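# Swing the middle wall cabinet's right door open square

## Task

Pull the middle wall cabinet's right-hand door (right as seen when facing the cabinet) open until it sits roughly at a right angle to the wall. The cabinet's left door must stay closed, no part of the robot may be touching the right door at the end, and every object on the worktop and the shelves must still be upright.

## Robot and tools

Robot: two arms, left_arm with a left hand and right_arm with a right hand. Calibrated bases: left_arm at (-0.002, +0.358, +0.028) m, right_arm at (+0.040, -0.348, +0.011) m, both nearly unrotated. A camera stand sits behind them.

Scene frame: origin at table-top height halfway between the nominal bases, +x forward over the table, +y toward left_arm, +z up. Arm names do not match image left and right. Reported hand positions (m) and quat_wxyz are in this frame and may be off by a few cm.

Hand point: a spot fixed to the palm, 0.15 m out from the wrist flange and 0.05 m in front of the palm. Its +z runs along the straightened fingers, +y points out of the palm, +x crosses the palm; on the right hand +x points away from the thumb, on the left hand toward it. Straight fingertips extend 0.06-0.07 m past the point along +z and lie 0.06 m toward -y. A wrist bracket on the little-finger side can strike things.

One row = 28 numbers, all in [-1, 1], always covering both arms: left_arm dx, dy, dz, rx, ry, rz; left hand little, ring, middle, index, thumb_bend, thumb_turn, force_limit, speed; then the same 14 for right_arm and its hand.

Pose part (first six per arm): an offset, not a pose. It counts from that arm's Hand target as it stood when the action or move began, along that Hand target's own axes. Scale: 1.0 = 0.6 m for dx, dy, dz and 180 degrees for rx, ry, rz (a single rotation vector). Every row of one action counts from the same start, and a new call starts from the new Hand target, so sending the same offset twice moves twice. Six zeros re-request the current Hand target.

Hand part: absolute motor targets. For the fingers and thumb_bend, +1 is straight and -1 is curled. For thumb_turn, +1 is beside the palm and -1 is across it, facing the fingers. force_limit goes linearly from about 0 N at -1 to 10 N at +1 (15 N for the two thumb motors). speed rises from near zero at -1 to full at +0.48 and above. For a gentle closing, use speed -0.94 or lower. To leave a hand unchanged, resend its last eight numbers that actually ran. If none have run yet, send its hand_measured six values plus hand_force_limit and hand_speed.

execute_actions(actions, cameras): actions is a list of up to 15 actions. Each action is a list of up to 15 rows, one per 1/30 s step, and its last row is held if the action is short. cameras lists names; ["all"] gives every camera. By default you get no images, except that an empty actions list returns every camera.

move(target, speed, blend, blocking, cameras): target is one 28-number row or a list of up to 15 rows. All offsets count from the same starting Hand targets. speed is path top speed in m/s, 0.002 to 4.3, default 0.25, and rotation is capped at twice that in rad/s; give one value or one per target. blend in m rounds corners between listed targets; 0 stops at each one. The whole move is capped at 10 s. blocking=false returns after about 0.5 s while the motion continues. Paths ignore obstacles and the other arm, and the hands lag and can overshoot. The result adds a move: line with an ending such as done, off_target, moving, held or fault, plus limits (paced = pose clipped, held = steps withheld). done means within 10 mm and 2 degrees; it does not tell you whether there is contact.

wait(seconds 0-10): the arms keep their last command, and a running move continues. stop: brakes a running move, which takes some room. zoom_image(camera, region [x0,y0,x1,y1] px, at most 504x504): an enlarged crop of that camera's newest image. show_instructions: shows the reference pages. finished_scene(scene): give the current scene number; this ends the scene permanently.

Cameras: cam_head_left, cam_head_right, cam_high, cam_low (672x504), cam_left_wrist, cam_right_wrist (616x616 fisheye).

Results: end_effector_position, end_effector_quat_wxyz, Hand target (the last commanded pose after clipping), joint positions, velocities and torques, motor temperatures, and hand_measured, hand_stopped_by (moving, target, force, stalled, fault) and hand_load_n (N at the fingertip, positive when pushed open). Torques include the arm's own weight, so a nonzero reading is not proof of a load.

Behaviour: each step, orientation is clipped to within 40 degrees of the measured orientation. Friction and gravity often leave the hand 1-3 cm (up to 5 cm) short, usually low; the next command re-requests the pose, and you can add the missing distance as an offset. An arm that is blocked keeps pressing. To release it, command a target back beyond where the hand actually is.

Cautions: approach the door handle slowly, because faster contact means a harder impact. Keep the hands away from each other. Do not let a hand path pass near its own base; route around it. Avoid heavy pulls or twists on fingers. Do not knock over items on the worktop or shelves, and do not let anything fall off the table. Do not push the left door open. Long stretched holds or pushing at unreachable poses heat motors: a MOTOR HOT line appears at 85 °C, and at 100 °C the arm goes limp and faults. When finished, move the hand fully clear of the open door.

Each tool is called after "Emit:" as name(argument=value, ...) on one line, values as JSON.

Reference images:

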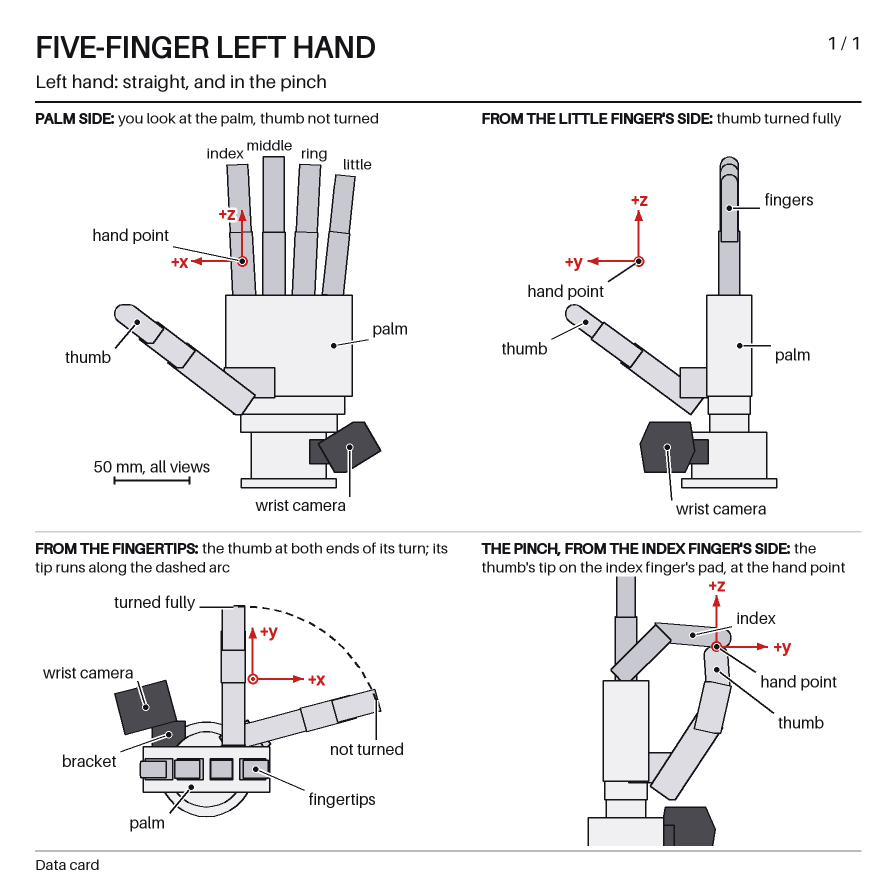

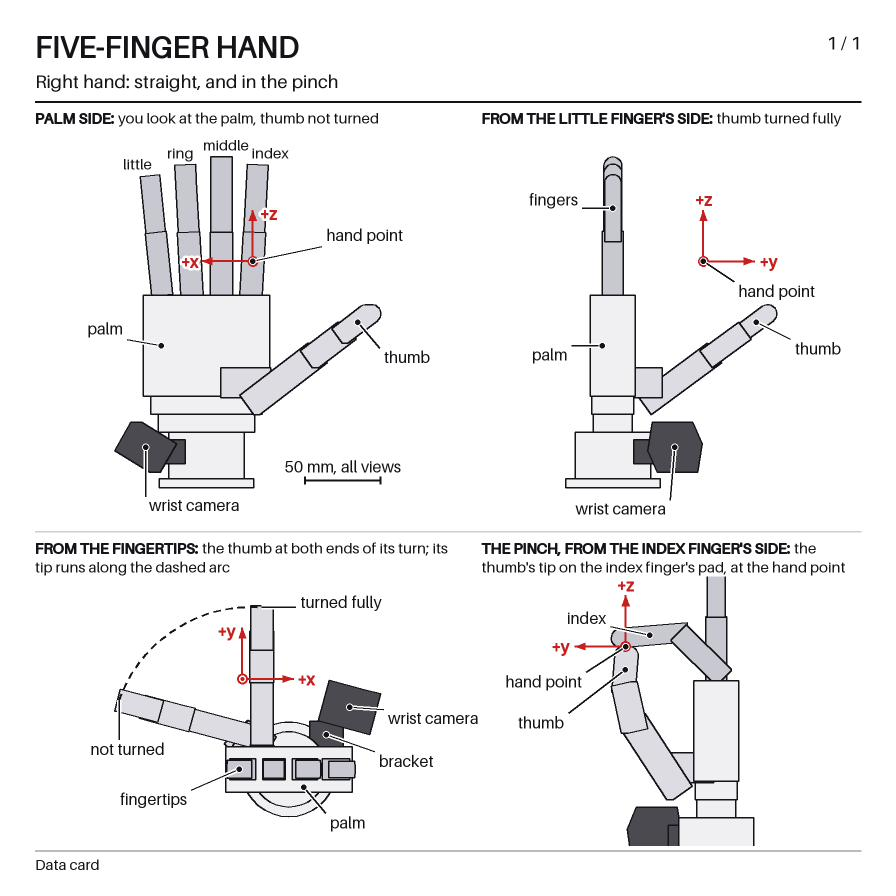

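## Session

Emit:
execute_actions(actions=[])

Emit:
zoom_image(camera="cam_high", region=[230, 240, 630, 504])

Scene clock: 0.00 s.
left_arm: end_effector_position=(+0.4253, +0.1838, +0.4134) hand_measured=(+1.000, +1.000, +1.000, +1.000, +1.000, +1.000) hand_load_n=(+0.0, +0.0, +0.0, +0.0, +0.0, +0.0) hand_stopped_by=(target, target, target, target, target, target) hand_force_limit=0.00 hand_speed=-0.80 end_effector_quat_wxyz=(+0.268, +0.082, +0.951, -0.131) | right_arm: end_effector_position=(+0.3958, -0.2626, +0.2929) hand_measured=(+1.000, +1.000, +1.000, +1.000, +1.000, +1.000) hand_load_n=(+0.0, +0.0, +0.0, +0.0, +0.0, +0.0) hand_stopped_by=(target, target, target, target, target, target) hand_force_limit=0.00 hand_speed=-0.80 end_effector_quat_wxyz=(+0.372, -0.168, +0.830, +0.380)
Joint positions: left_arm=[-0.489 1.294 1.616 -1.288 0.039 1.258] | right_arm=[-0.319 1.063 0.758 -0.833 -1.073 1.08]
Joint velocities: within noise
Joint torques (N m): no reading
Motor temperatures (°C): left_arm=[29 32 26 31 26 25] | right_arm=[26 34 33 25 26 25]
Heat: left arm: hottest shoulder 32 °C; right arm: hottest shoulder 34 °C.
Hand target: left_arm +0.4286, +0.1822, +0.4241; +0.279, +0.081, +0.947, -0.136 | right_arm +0.4009, -0.2644, +0.3023; +0.381, -0.174, +0.827, +0.375
camera_calibration:
cam_left_wrist: T_world_to_cam=[[-0.37799, -0.925544, 0.0221782, 0.324143], [-0.922293, 0.37436, -0.0960795, 0.36547], [0.0806232, -0.0567719, -0.995127, 0.502233], [0, 0, 0, 1]] pos_world=[0.419101, 0.191704, 0.52771]
cam_right_wrist: T_world_to_cam=[[-0.738047, 0.584939, 0.336352, 0.344082], [0.221639, -0.260661, 0.939645, -0.430191], [0.637308, 0.768051, 0.0627348, 0.0487623], [0, 0, 0, 1]] pos_world=[0.318219, -0.350853, 0.285435]

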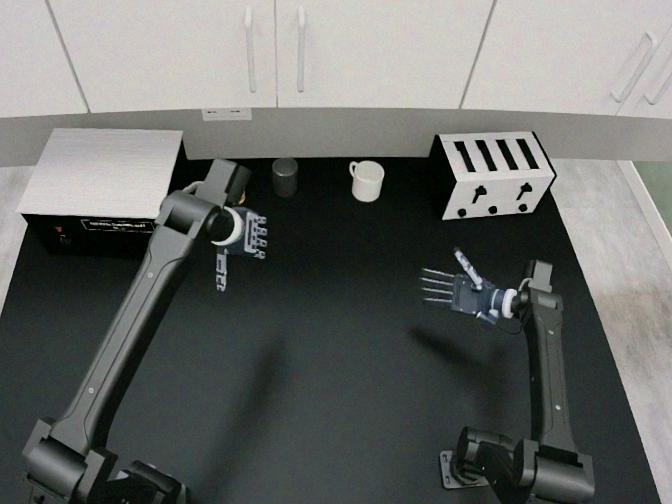

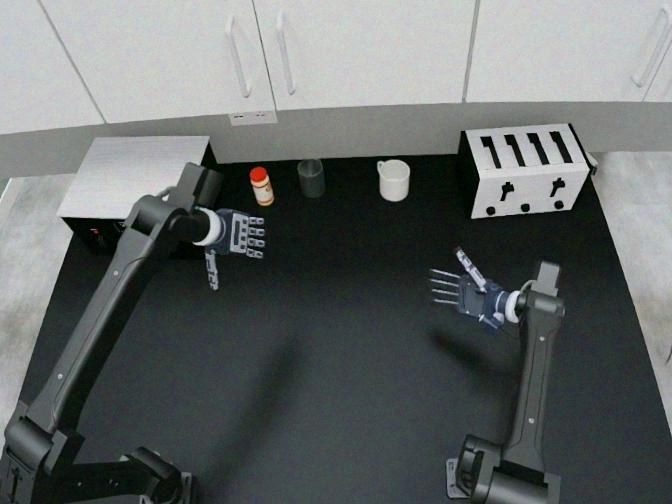

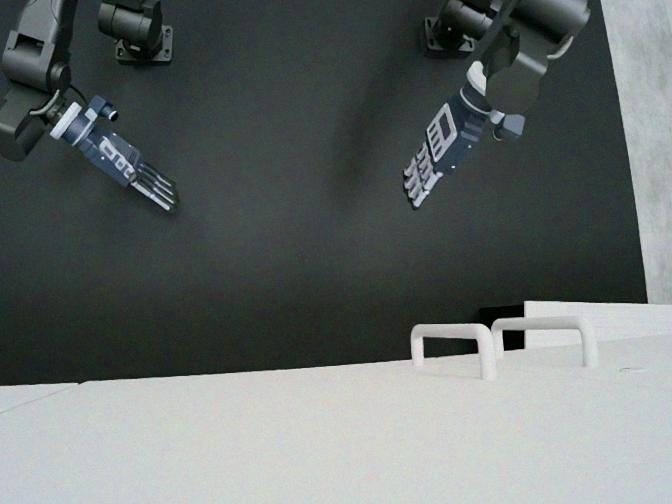

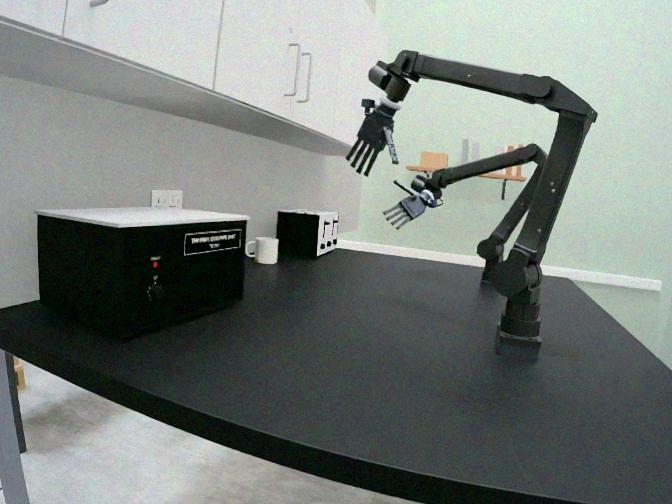

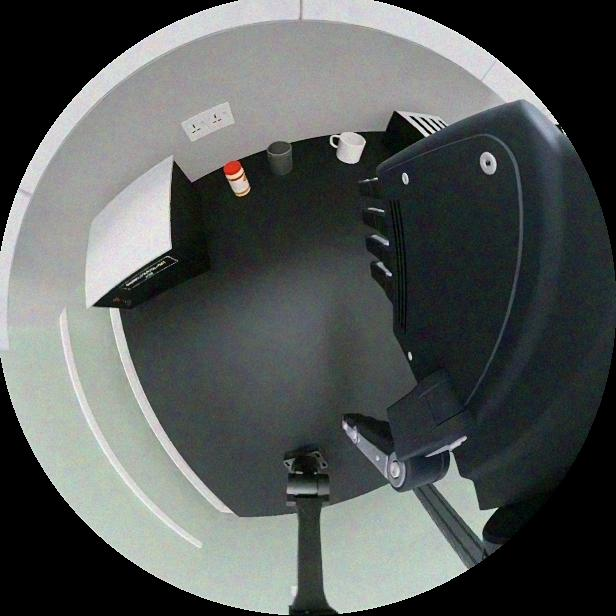

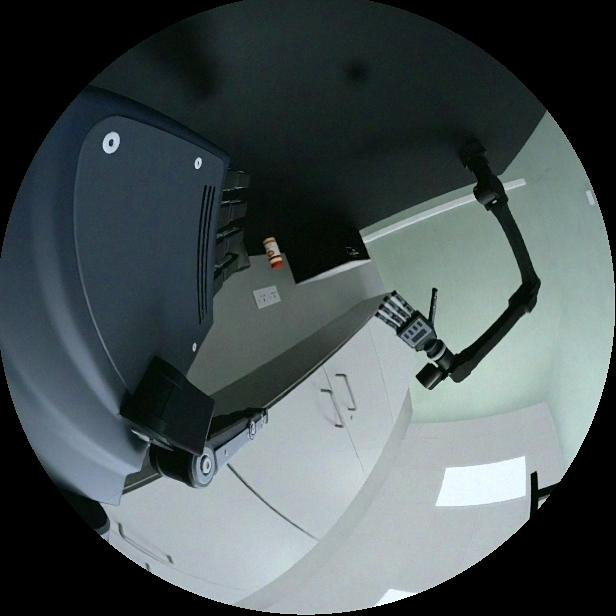

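Scaled by 1.260 from the camera's 672x504 image, which has a finer 960x720 frame.

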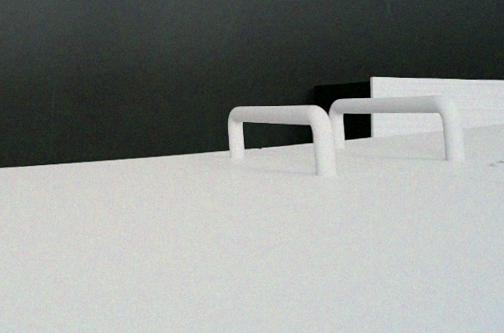

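Emit:
move(target=[[0,0,0,0,0,0,1,1,1,1,1,1,0,-0.8,-0.6445,0.4238,0.08,0.2599,-0.2111,-0.0951,0,0,0,0,1,1,0.5,0]], cameras=["cam_high","cam_right_wrist"], speed=0.25)

Emit:
zoom_image(camera="cam_high", region=[200, 180, 520, 420])

Emit:
zoom_image(camera="cam_right_wrist", region=[200, 140, 500, 400])

Scene clock: 8.43 s.
left_arm: end_effector_position=(+0.4253, +0.1838, +0.4134) hand_measured=(+1.000, +1.000, +1.000, +1.000, +1.000, +1.000) hand_load_n=(+0.0, +0.0, +0.0, +0.0, +0.0, +0.0) hand_stopped_by=(target, target, target, target, target, target) hand_force_limit=0.00 hand_speed=-0.80 end_effector_quat_wxyz=(+0.268, +0.082, +0.951, -0.131) | right_arm: end_effector_position=(+0.5339, -0.0655, +0.6640) hand_measured=(+0.000, +0.000, +0.000, +0.000, +1.000, +1.000) hand_load_n=(+0.0, +0.0, +0.0, +0.0, +0.0, +0.0) hand_stopped_by=(target, target, target, target, target, target) hand_force_limit=0.50 hand_speed=0.00 end_effector_quat_wxyz=(+0.689, -0.004, +0.725, -0.011)
Joint positions: left_arm=[-0.489 1.294 1.616 -1.288 0.039 1.258] | right_arm=[0.676 1.18 1.532 -0.416 0.654 1.587]
Joint torques (N m): left_arm=[-1.2 -8.88 9.8 1.14 0.08 0.01] | right_arm=[0.21 -8.29 12.89 2.45 0.03 -0.23]
Heat: left arm: hottest shoulder 33 °C; right arm: hottest elbow 35 °C.
Hand target: left_arm +0.4286, +0.1822, +0.4241; +0.279, +0.081, +0.947, -0.136 | right_arm +0.5300, -0.0601, +0.6997; +0.707, +0.000, +0.707, +0.000
Off the commanded pose: left_arm 0.011 m, 1 deg | right_arm 0.036 m, 3 deg.
move: off_target (left_arm, right_arm)
camera_calibration:
cam_right_wrist: T_world_to_cam=[[-0.067977, 0.962863, -0.261294, 0.269676], [-0.450576, 0.204042, 0.869108, -0.321964], [0.890147, 0.176812, 0.419972, -0.624835], [0, 0, 0, 1]] pos_world=[0.429457, -0.0834887, 0.6127]
Images, in order (width x height): cam_high 672x504, cam_right_wrist 616x616.

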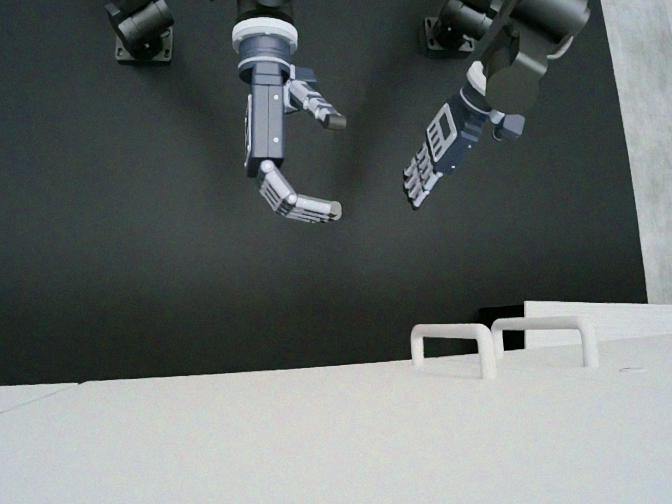

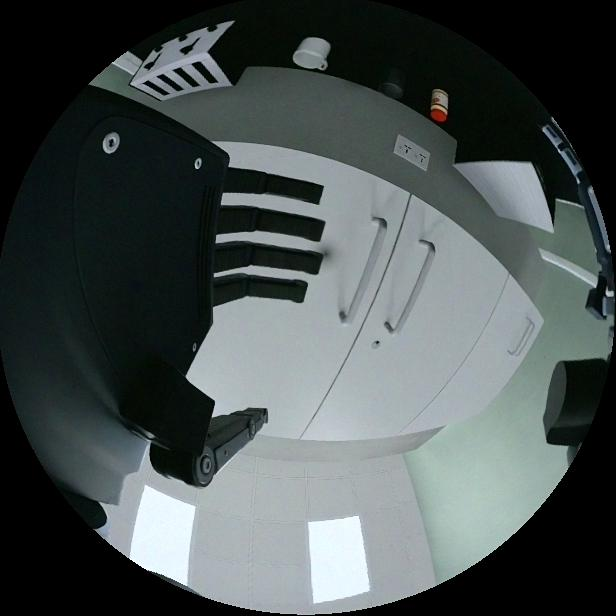

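Scaled by 1.575 from the camera's 672x504 image, which has a finer 960x720 frame.

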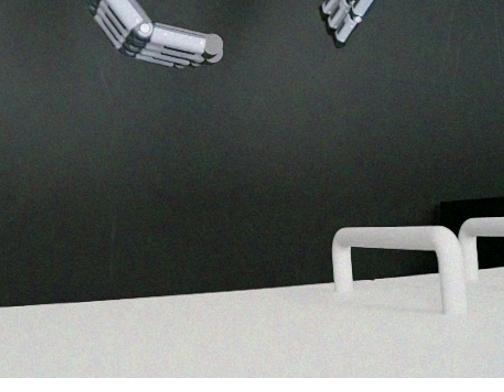

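Scaled by 1.680 from the camera's 616x616 image, which has a finer 880x880 frame.

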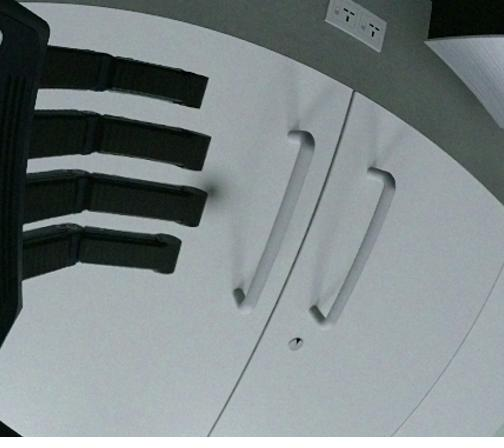

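Emit:
move(target=[[0,0,0,0,0,0,1,1,1,1,1,1,0,-0.8,-0.0367,0.12,0.2083,0,0,0,0,0,0,0,1,1,0.5,0]], cameras=["cam_high","cam_right_wrist"], speed=0.12)

Emit:
zoom_image(camera="cam_high", region=[300, 240, 520, 400])

Scene clock: 13.10 s.
left_arm: end_effector_position=(+0.4253, +0.1838, +0.4134) hand_measured=(+1.000, +1.000, +1.000, +1.000, +1.000, +1.000) hand_load_n=(+0.0, +0.0, +0.0, +0.0, -0.5, +0.0) hand_stopped_by=(target, target, target, target, target, target) hand_force_limit=0.00 hand_speed=-0.80 end_effector_quat_wxyz=(+0.268, +0.082, +0.951, -0.131) | right_arm: end_effector_position=(+0.6504, +0.0176, +0.7007) hand_measured=(+0.000, +0.000, +0.000, +0.000, +1.000, +1.000) hand_load_n=(+0.0, +0.0, +0.0, +0.0, +0.0, +0.0) hand_stopped_by=(target, target, target, target, target, target) hand_force_limit=0.50 hand_speed=0.00 end_effector_quat_wxyz=(+0.700, -0.005, +0.715, +0.001)
Joint positions: left_arm=[-0.489 1.294 1.616 -1.288 0.039 1.258] | right_arm=[0.662 1.579 2.003 -0.449 0.622 1.581]
Joint torques (N m): left_arm=[-1.2 -8.88 9.8 1.14 0.08 0.01] | right_arm=[-1.9 -14.86 12.62 1.39 -0.27 -0.21]
Heat: left arm: hottest shoulder 33 °C; right arm: hottest elbow 36 °C.
Hand target: left_arm +0.4286, +0.1822, +0.4241; +0.279, +0.081, +0.947, -0.136 | right_arm +0.6551, +0.0119, +0.7217; +0.707, +0.000, +0.707, +0.000
Off the commanded pose: left_arm 0.011 m, 1 deg | right_arm 0.022 m, 1 deg.
move: off_target (left_arm, right_arm)
camera_calibration:
cam_right_wrist: T_world_to_cam=[[-0.0780033, 0.966129, -0.24599, 0.202914], [-0.479248, 0.180025, 0.859019, -0.292184], [0.874207, 0.184896, 0.448972, -0.768786], [0, 0, 0, 1]] pos_world=[0.547877, -0.00129442, 0.64607]
Images, in order (width x height): cam_high 672x504, cam_right_wrist 616x616.

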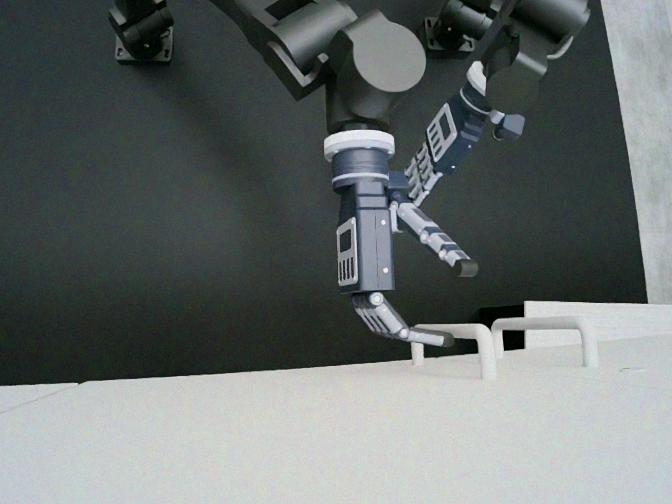

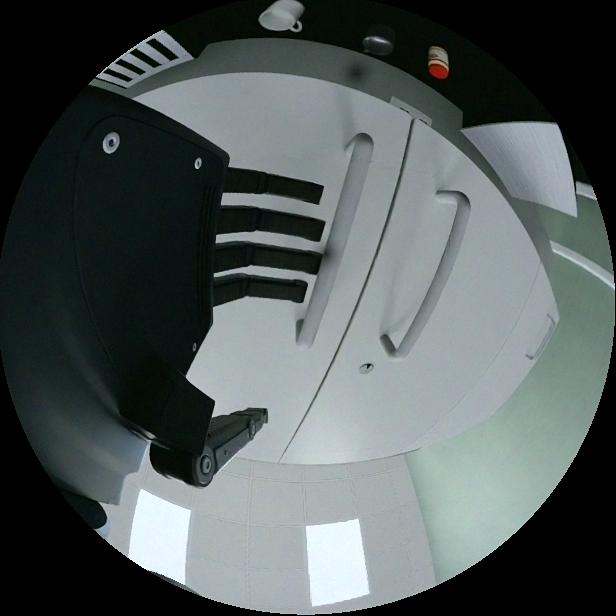

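Scaled by 2.291 from the camera's 672x504 image, which has a finer 960x720 frame.

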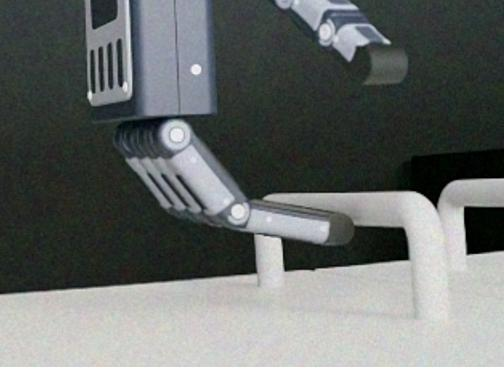

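Emit:
move(target=[[0,0,0,0,0,0,1,1,1,1,1,1,0,-0.8,0,-0.04,0,0,0,0,0,0,0,0,1,1,0.5,0],[0,0,0,0,0,0,1,1,1,1,1,1,0,-0.8,0,-0.03,0.0167,0,0,0,0,0,0,0,1,1,0.5,0]], cameras=["cam_high","cam_right_wrist"], speed=0.08)

Emit:
zoom_image(camera="cam_high", region=[300, 240, 520, 400])

Scene clock: 16.03 s.
left_arm: end_effector_position=(+0.4253, +0.1838, +0.4134) hand_measured=(+1.000, +1.000, +1.000, +1.000, +1.000, +1.000) hand_load_n=(+0.0, +0.0, +0.0, +0.0, +0.0, -0.5) hand_stopped_by=(target, target, target, target, target, target) hand_force_limit=0.00 hand_speed=-0.80 end_effector_quat_wxyz=(+0.268, +0.082, +0.951, -0.131) | right_arm: end_effector_position=(+0.6597, +0.0012, +0.7029) hand_measured=(+0.000, +0.000, +0.000, +0.000, +1.000, +1.000) hand_load_n=(+0.0, +0.0, +0.0, +0.0, +0.0, -0.5) hand_stopped_by=(target, target, target, target, target, target) hand_force_limit=0.50 hand_speed=0.00 end_effector_quat_wxyz=(+0.700, -0.004, +0.714, +0.003)
Joint positions: left_arm=[-0.489 1.294 1.616 -1.288 0.039 1.258] | right_arm=[0.625 1.576 2.003 -0.45 0.583 1.581]
Joint torques (N m): left_arm=[-1.2 -8.88 9.8 1.14 0.08 0.02] | right_arm=[-1.85 -15.09 12.18 1.33 -0.3 -0.2]
Heat: left arm: hottest shoulder 33 °C; right arm: hottest elbow 37 °C.
Hand target: left_arm +0.4286, +0.1822, +0.4241; +0.279, +0.081, +0.947, -0.136 | right_arm +0.6651, -0.0060, +0.7216; +0.707, +0.000, +0.707, +0.000
Off the commanded pose: left_arm 0.011 m, 1 deg | right_arm 0.021 m, 1 deg.
move: off_target (left_arm, right_arm)
camera_calibration:
cam_right_wrist: T_world_to_cam=[[-0.0793592, 0.966603, -0.243684, 0.219225], [-0.48121, 0.176938, 0.858563, -0.285011], [0.873006, 0.185398, 0.451097, -0.775527], [0, 0, 0, 1]] pos_world=[0.557287, -0.0176929, 0.647959]
Images, in order (width x height): cam_high 672x504, cam_right_wrist 616x616.

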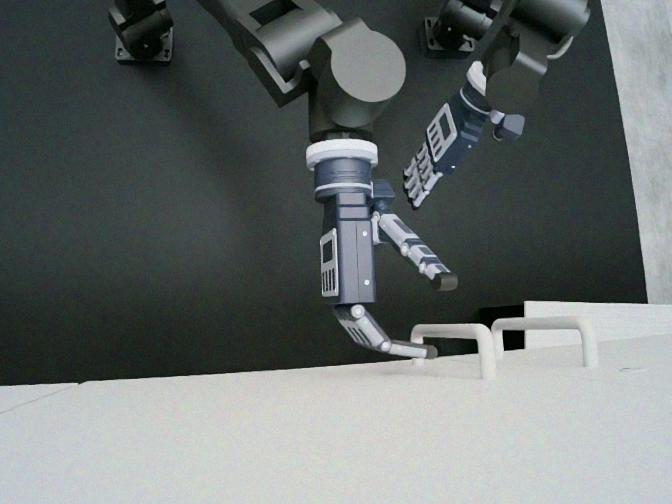

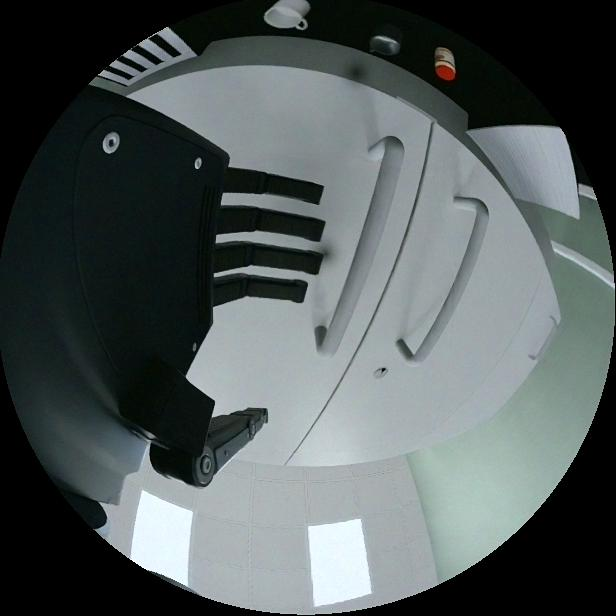

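Scaled by 2.291 from the camera's 672x504 image, which has a finer 960x720 frame.

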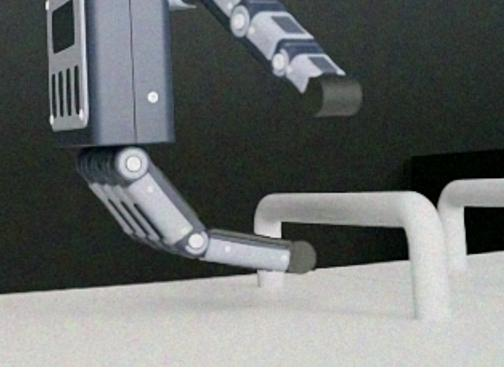

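Emit:
move(target=[[0,0,0,0,0,0,1,1,1,1,1,1,0,-0.8,0,0.0733,0.009,0,0,0,0,0,0,0,1,1,0.5,0],[0,0,0,0,0,0,1,1,1,1,1,1,0,-0.8,0,0.0733,0.009,0,0,0,-0.4,-0.4,-0.4,-0.4,1,1,0,-0.5]], cameras=["cam_high","cam_right_wrist"], speed=0.06)

Scene clock: 19.30 s.
left_arm: end_effector_position=(+0.4253, +0.1838, +0.4134) hand_measured=(+1.000, +1.000, +1.000, +1.000, +1.000, +1.000) hand_load_n=(+0.0, +0.0, +0.0, +0.0, +0.0, +0.0) hand_stopped_by=(target, target, target, target, target, target) hand_force_limit=0.00 hand_speed=-0.80 end_effector_quat_wxyz=(+0.268, +0.082, +0.951, -0.131) | right_arm: end_effector_position=(+0.6778, +0.0320, +0.6976) hand_measured=(-0.400, -0.400, -0.400, -0.400, +1.000, +1.000) hand_load_n=(+0.0, +0.0, +0.0, +0.0, +0.0, +0.0) hand_stopped_by=(target, target, target, target, target, target) hand_force_limit=0.00 hand_speed=-0.50 end_effector_quat_wxyz=(+0.698, +0.001, +0.716, -0.007)
Joint positions: left_arm=[-0.489 1.294 1.616 -1.288 0.039 1.258] | right_arm=[0.661 1.673 2.115 -0.474 0.641 1.581]
Joint torques (N m): left_arm=[-1.2 -8.94 9.8 1.14 0.08 0.01] | right_arm=[0.03 -17.14 12.49 1.39 -0.12 -0.18]
Motor temperatures (°C): left_arm=[29 33 29 30 26 25] | right_arm=[26 34 39 25 26 25]
Heat: left arm: hottest shoulder 33 °C; right arm: hottest elbow 39 °C.
Hand target: left_arm +0.4286, +0.1822, +0.4241; +0.279, +0.081, +0.947, -0.136 | right_arm +0.6706, +0.0378, +0.7217; +0.707, +0.000, +0.707, +0.000
Off the commanded pose: left_arm 0.011 m, 1 deg | right_arm 0.026 m, 2 deg.
move: off_target (left_arm, right_arm); target 2's new numbers were sent with right_arm's hand 0.021 m and 1 deg from that target
camera_calibration:
cam_right_wrist: T_world_to_cam=[[-0.059922, 0.966543, -0.249405, 0.180443], [-0.471788, 0.192763, 0.860383, -0.285347], [0.879674, 0.169222, 0.444453, -0.793968], [0, 0, 0, 1]] pos_world=[0.574622, 0.0149552, 0.643392]
Images, in order (width x height): cam_high 672x504, cam_right_wrist 616x616.

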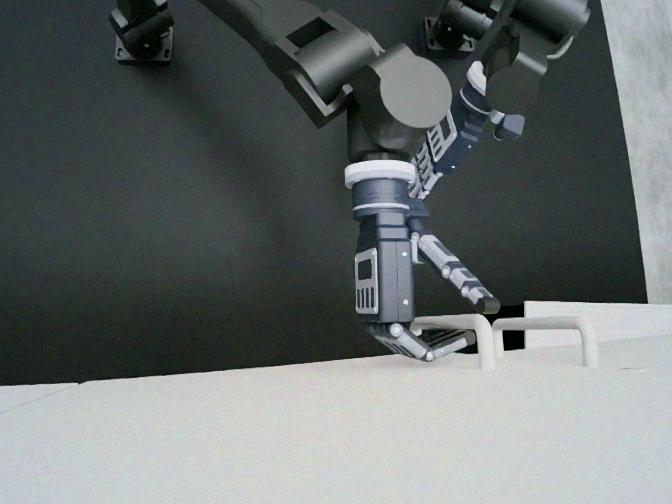

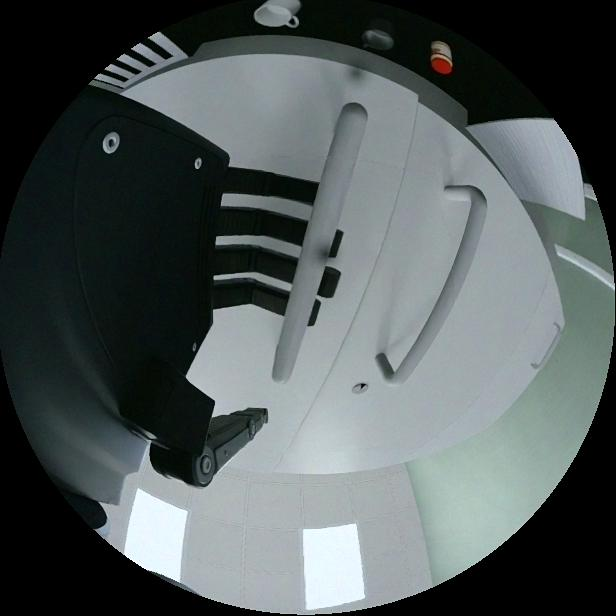

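Emit:
move(target=[[0,0,0,0,0,0,1,1,1,1,1,1,0,-0.8,0,0.035,0,0,0,0,-0.4,-0.4,-0.4,-0.4,1,1,0,-0.5]], cameras=["cam_high","cam_right_wrist"], speed=0.06)

Scene clock: 21.37 s.
left_arm: end_effector_position=(+0.4253, +0.1838, +0.4134) hand_measured=(+1.000, +1.000, +1.000, +1.000, +1.000, +1.000) hand_load_n=(+0.0, +0.0, +0.0, +0.0, +0.0, +0.0) hand_stopped_by=(target, target, target, target, target, target) hand_force_limit=0.00 hand_speed=-0.80 end_effector_quat_wxyz=(+0.268, +0.082, +0.951, -0.131) | right_arm: end_effector_position=(+0.6753, +0.0514, +0.7015) hand_measured=(-0.400, -0.400, -0.400, -0.400, +1.000, +1.000) hand_load_n=(+0.5, +0.0, +0.0, +0.0, +0.0, +0.0) hand_stopped_by=(target, target, target, target, target, target) hand_force_limit=0.00 hand_speed=-0.50 end_effector_quat_wxyz=(+0.700, +0.001, +0.715, -0.005)
Joint positions: left_arm=[-0.489 1.294 1.616 -1.288 0.039 1.258] | right_arm=[0.69 1.707 2.168 -0.488 0.668 1.581]
Joint torques (N m): left_arm=[-1.2 -8.88 9.8 1.16 0.08 0.01] | right_arm=[0.09 -17.2 12.52 1.43 0 -0.18]
Heat: left arm: hottest shoulder 33 °C; right arm: hottest elbow 39 °C.
Hand target: left_arm +0.4286, +0.1822, +0.4241; +0.279, +0.081, +0.947, -0.136 | right_arm +0.6704, +0.0587, +0.7219; +0.707, +0.000, +0.707, +0.000
Off the commanded pose: left_arm 0.011 m, 1 deg | right_arm 0.022 m, 1 deg.
move: off_target (left_arm, right_arm)
camera_calibration:
cam_right_wrist: T_world_to_cam=[[-0.0613981, 0.966966, -0.247402, 0.162153], [-0.476118, 0.189477, 0.858726, -0.289457], [0.877235, 0.170517, 0.448756, -0.798189], [0, 0, 0, 1]] pos_world=[0.57234, 0.0341537, 0.646873]
Images, in order (width x height): cam_high 672x504, cam_right_wrist 616x616.

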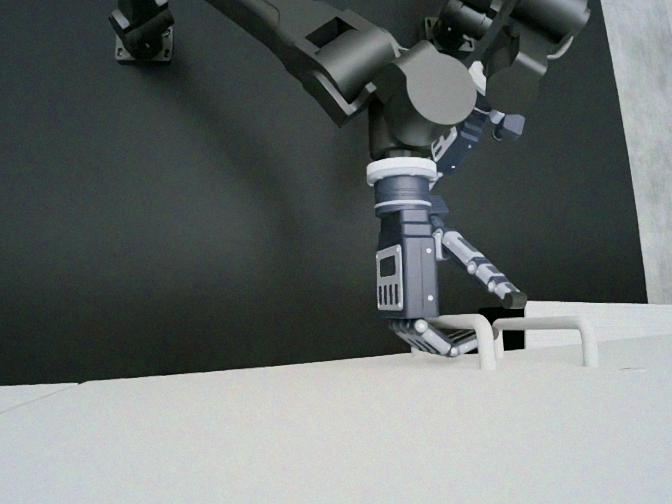

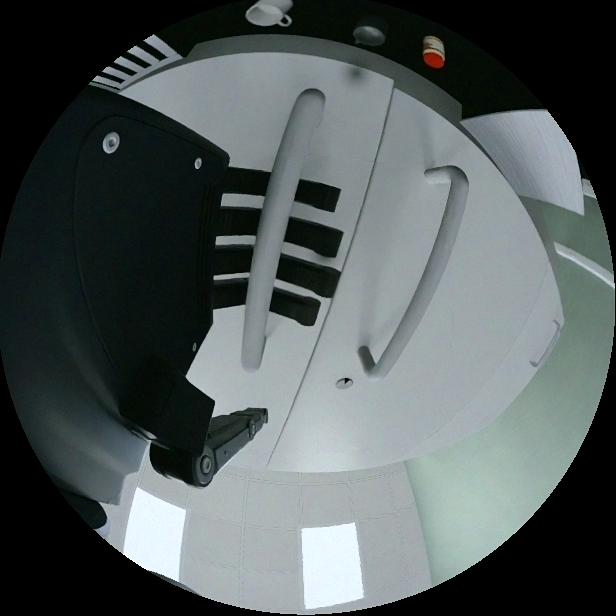

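Emit:
move(target=[[0,0,0,0,0,0,1,1,1,1,1,1,0,-0.8,0,-0.036,-0.1567,-0.028,0,0,-0.4,-0.4,-0.4,-0.4,1,1,0,-0.5],[0,0,0,0,0,0,1,1,1,1,1,1,0,-0.8,0,-0.1113,-0.2988,-0.078,0,0,-0.4,-0.4,-0.4,-0.4,1,1,0,-0.5],[0,0,0,0,0,0,1,1,1,1,1,1,0,-0.8,0,-0.2208,-0.4167,-0.139,0,0,-0.4,-0.4,-0.4,-0.4,1,1,0,-0.5],[0,0,0,0,0,0,1,1,1,1,1,1,0,-0.8,0,-0.3572,-0.502,-0.189,0,0,-0.4,-0.4,-0.4,-0.4,1,1,0,-0.5],[0,0,0,0,0,0,1,1,1,1,1,1,0,-0.8,0,-0.511,-0.5523,-0.222,0,0,-0.4,-0.4,-0.4,-0.4,1,1,0,-0.5],[0,0,0,0,0,0,1,1,1,1,1,1,0,-0.8,0,-0.6287,-0.5575,-0.2,0,0,-0.4,-0.4,-0.4,-0.4,1,1,0,-0.5]], cameras=["cam_right_wrist","cam_head_left","cam_head_right"], speed=0.13, blend=0.03)

Scene clock: 29.57 s.
left_arm: end_effector_position=(+0.4253, +0.1838, +0.4134) hand_measured=(+1.000, +1.000, +1.000, +1.000, +1.000, +1.000) hand_load_n=(+0.0, +0.0, +0.0, +0.0, +0.0, +0.0) hand_stopped_by=(target, target, target, target, target, target) hand_force_limit=0.00 hand_speed=-0.80 end_effector_quat_wxyz=(+0.268, +0.082, +0.951, -0.131) | right_arm: end_effector_position=(+0.3497, -0.3232, +0.7124) hand_measured=(-0.400, -0.400, -0.400, -0.400, +1.000, +1.000) hand_load_n=(+2.0, +0.0, +0.0, +0.5, +0.0, +0.0) hand_stopped_by=(target, target, target, target, target, target) hand_force_limit=0.00 hand_speed=-0.50 end_effector_quat_wxyz=(+0.665, -0.203, +0.682, +0.228)
Joint positions: left_arm=[-0.489 1.294 1.616 -1.288 0.039 1.258] | right_arm=[-0.599 0.886 1.458 -0.608 -1.25 1.576]
Joint torques (N m): left_arm=[-1.2 -8.88 9.8 1.14 0.08 0.01] | right_arm=[-2.37 -3.72 8.5 1.51 -1.32 -0.17]
Heat: left arm: hottest shoulder 33 °C; right arm: hottest elbow 40 °C.
Hand target: left_arm +0.4286, +0.1822, +0.4241; +0.279, +0.081, +0.947, -0.136 | right_arm +0.3359, -0.3183, +0.7219; +0.673, -0.219, +0.673, +0.218
Off the commanded pose: left_arm 0.011 m, 1 deg | right_arm 0.018 m, 3 deg.
move: off_target (left_arm, right_arm)
camera_calibration:
cam_right_wrist: T_world_to_cam=[[-0.621839, 0.756555, -0.202339, 0.603011], [-0.47977, -0.163808, 0.861967, -0.498087], [0.618981, 0.633081, 0.464834, -0.225238], [0, 0, 0, 1]] pos_world=[0.275427, -0.395207, 0.656046]
Images, in order (width x height): cam_head_left 672x504, cam_head_right 672x504, cam_right_wrist 616x616.

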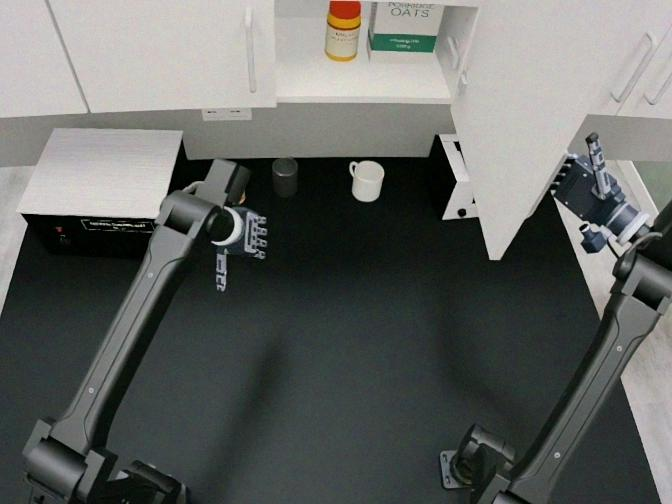

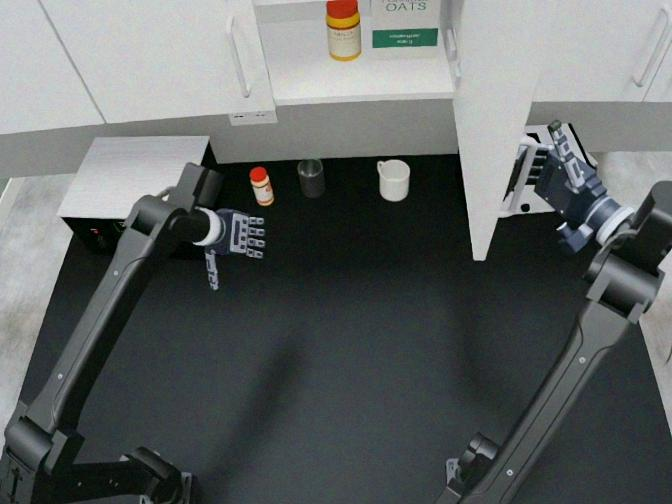

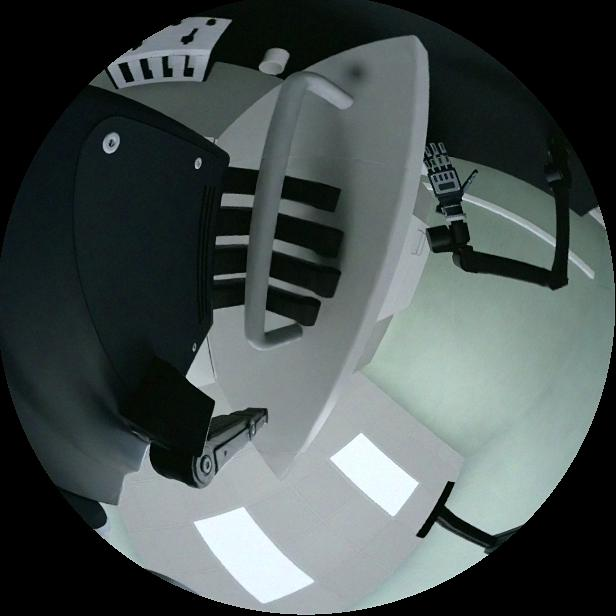

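Emit:
move(target=[[0,0,0,0,0,0,1,1,1,1,1,1,0,-0.8,0,-0.0975,0.0317,0,0,0,-0.4,-0.4,-0.4,-0.4,1,1,0,-0.5],[0,0,0,0,0,0,1,1,1,1,1,1,0,-0.8,0,-0.2298,-0.0665,0.03,0,0,-0.4,-0.4,-0.4,-0.4,1,1,0,-0.5]], cameras=["cam_right_wrist","cam_head_left","cam_head_right"], speed=0.08)

Scene clock: 35.20 s.
left_arm: end_effector_position=(+0.4253, +0.1838, +0.4134) hand_measured=(+1.000, +1.000, +1.000, +1.000, +1.000, +1.000) hand_load_n=(+0.0, +0.0, +0.0, +0.0, +0.0, +0.0) hand_stopped_by=(target, target, target, target, target, target) hand_force_limit=0.00 hand_speed=-0.80 end_effector_quat_wxyz=(+0.268, +0.082, +0.951, -0.131) | right_arm: end_effector_position=(+0.3906, -0.4533, +0.6995) hand_measured=(-0.400, -0.400, -0.400, -0.400, +1.000, +1.000) hand_load_n=(+0.0, +0.0, +0.0, +0.0, +0.0, +0.0) hand_stopped_by=(target, target, target, target, target, target) hand_force_limit=0.00 hand_speed=-0.50 end_effector_quat_wxyz=(+0.670, -0.165, +0.691, +0.214)
Joint positions: left_arm=[-0.489 1.294 1.616 -1.288 0.039 1.258] | right_arm=[-0.84 1.108 1.543 -0.505 -1.416 1.576]
Joint torques (N m): left_arm=[-1.2 -8.88 9.8 1.14 0.08 0.01] | right_arm=[-1.96 -6.36 11.89 1.98 -0.39 -0.13]
Heat: left arm: hottest shoulder 33 °C; right arm: hottest elbow 41 °C.
Hand target: left_arm +0.4286, +0.1822, +0.4241; +0.279, +0.081, +0.947, -0.136 | right_arm +0.3846, -0.4532, +0.7219; +0.682, -0.187, +0.682, +0.186
Off the commanded pose: left_arm 0.011 m, 1 deg | right_arm 0.023 m, 4 deg.
move: off_target (left_arm, right_arm)
camera_calibration:
cam_right_wrist: T_world_to_cam=[[-0.566573, 0.806447, -0.16923, 0.702042], [-0.476265, -0.152894, 0.865907, -0.48788], [0.672434, 0.571198, 0.470708, -0.21523], [0, 0, 0, 1]] pos_world=[0.310125, -0.517814, 0.642576]
Images, in order (width x height): cam_head_left 672x504, cam_head_right 672x504, cam_right_wrist 616x616.

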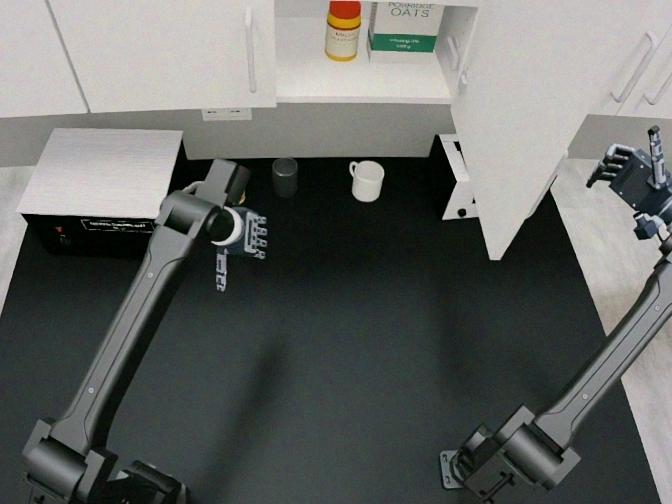

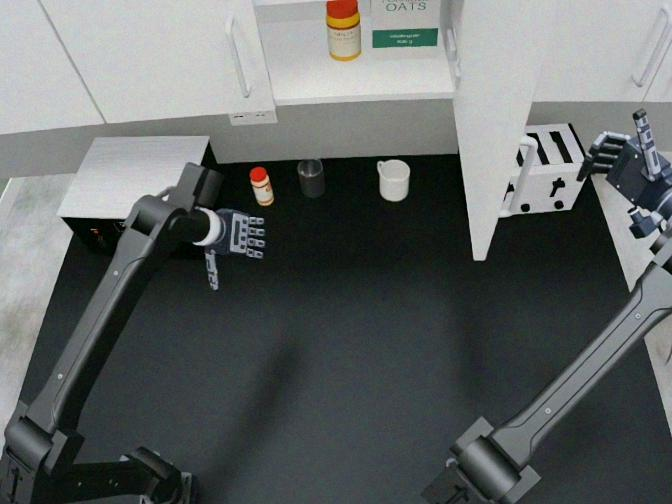

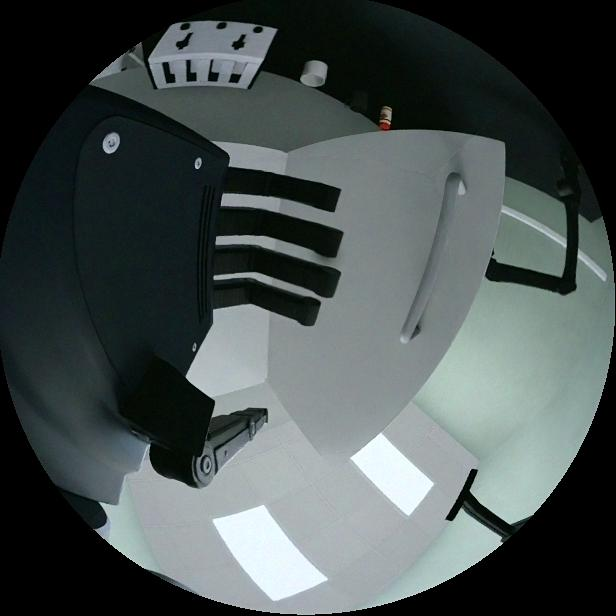

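Emit:
finished_scene(scene=3)

The scene is finished: the task was done.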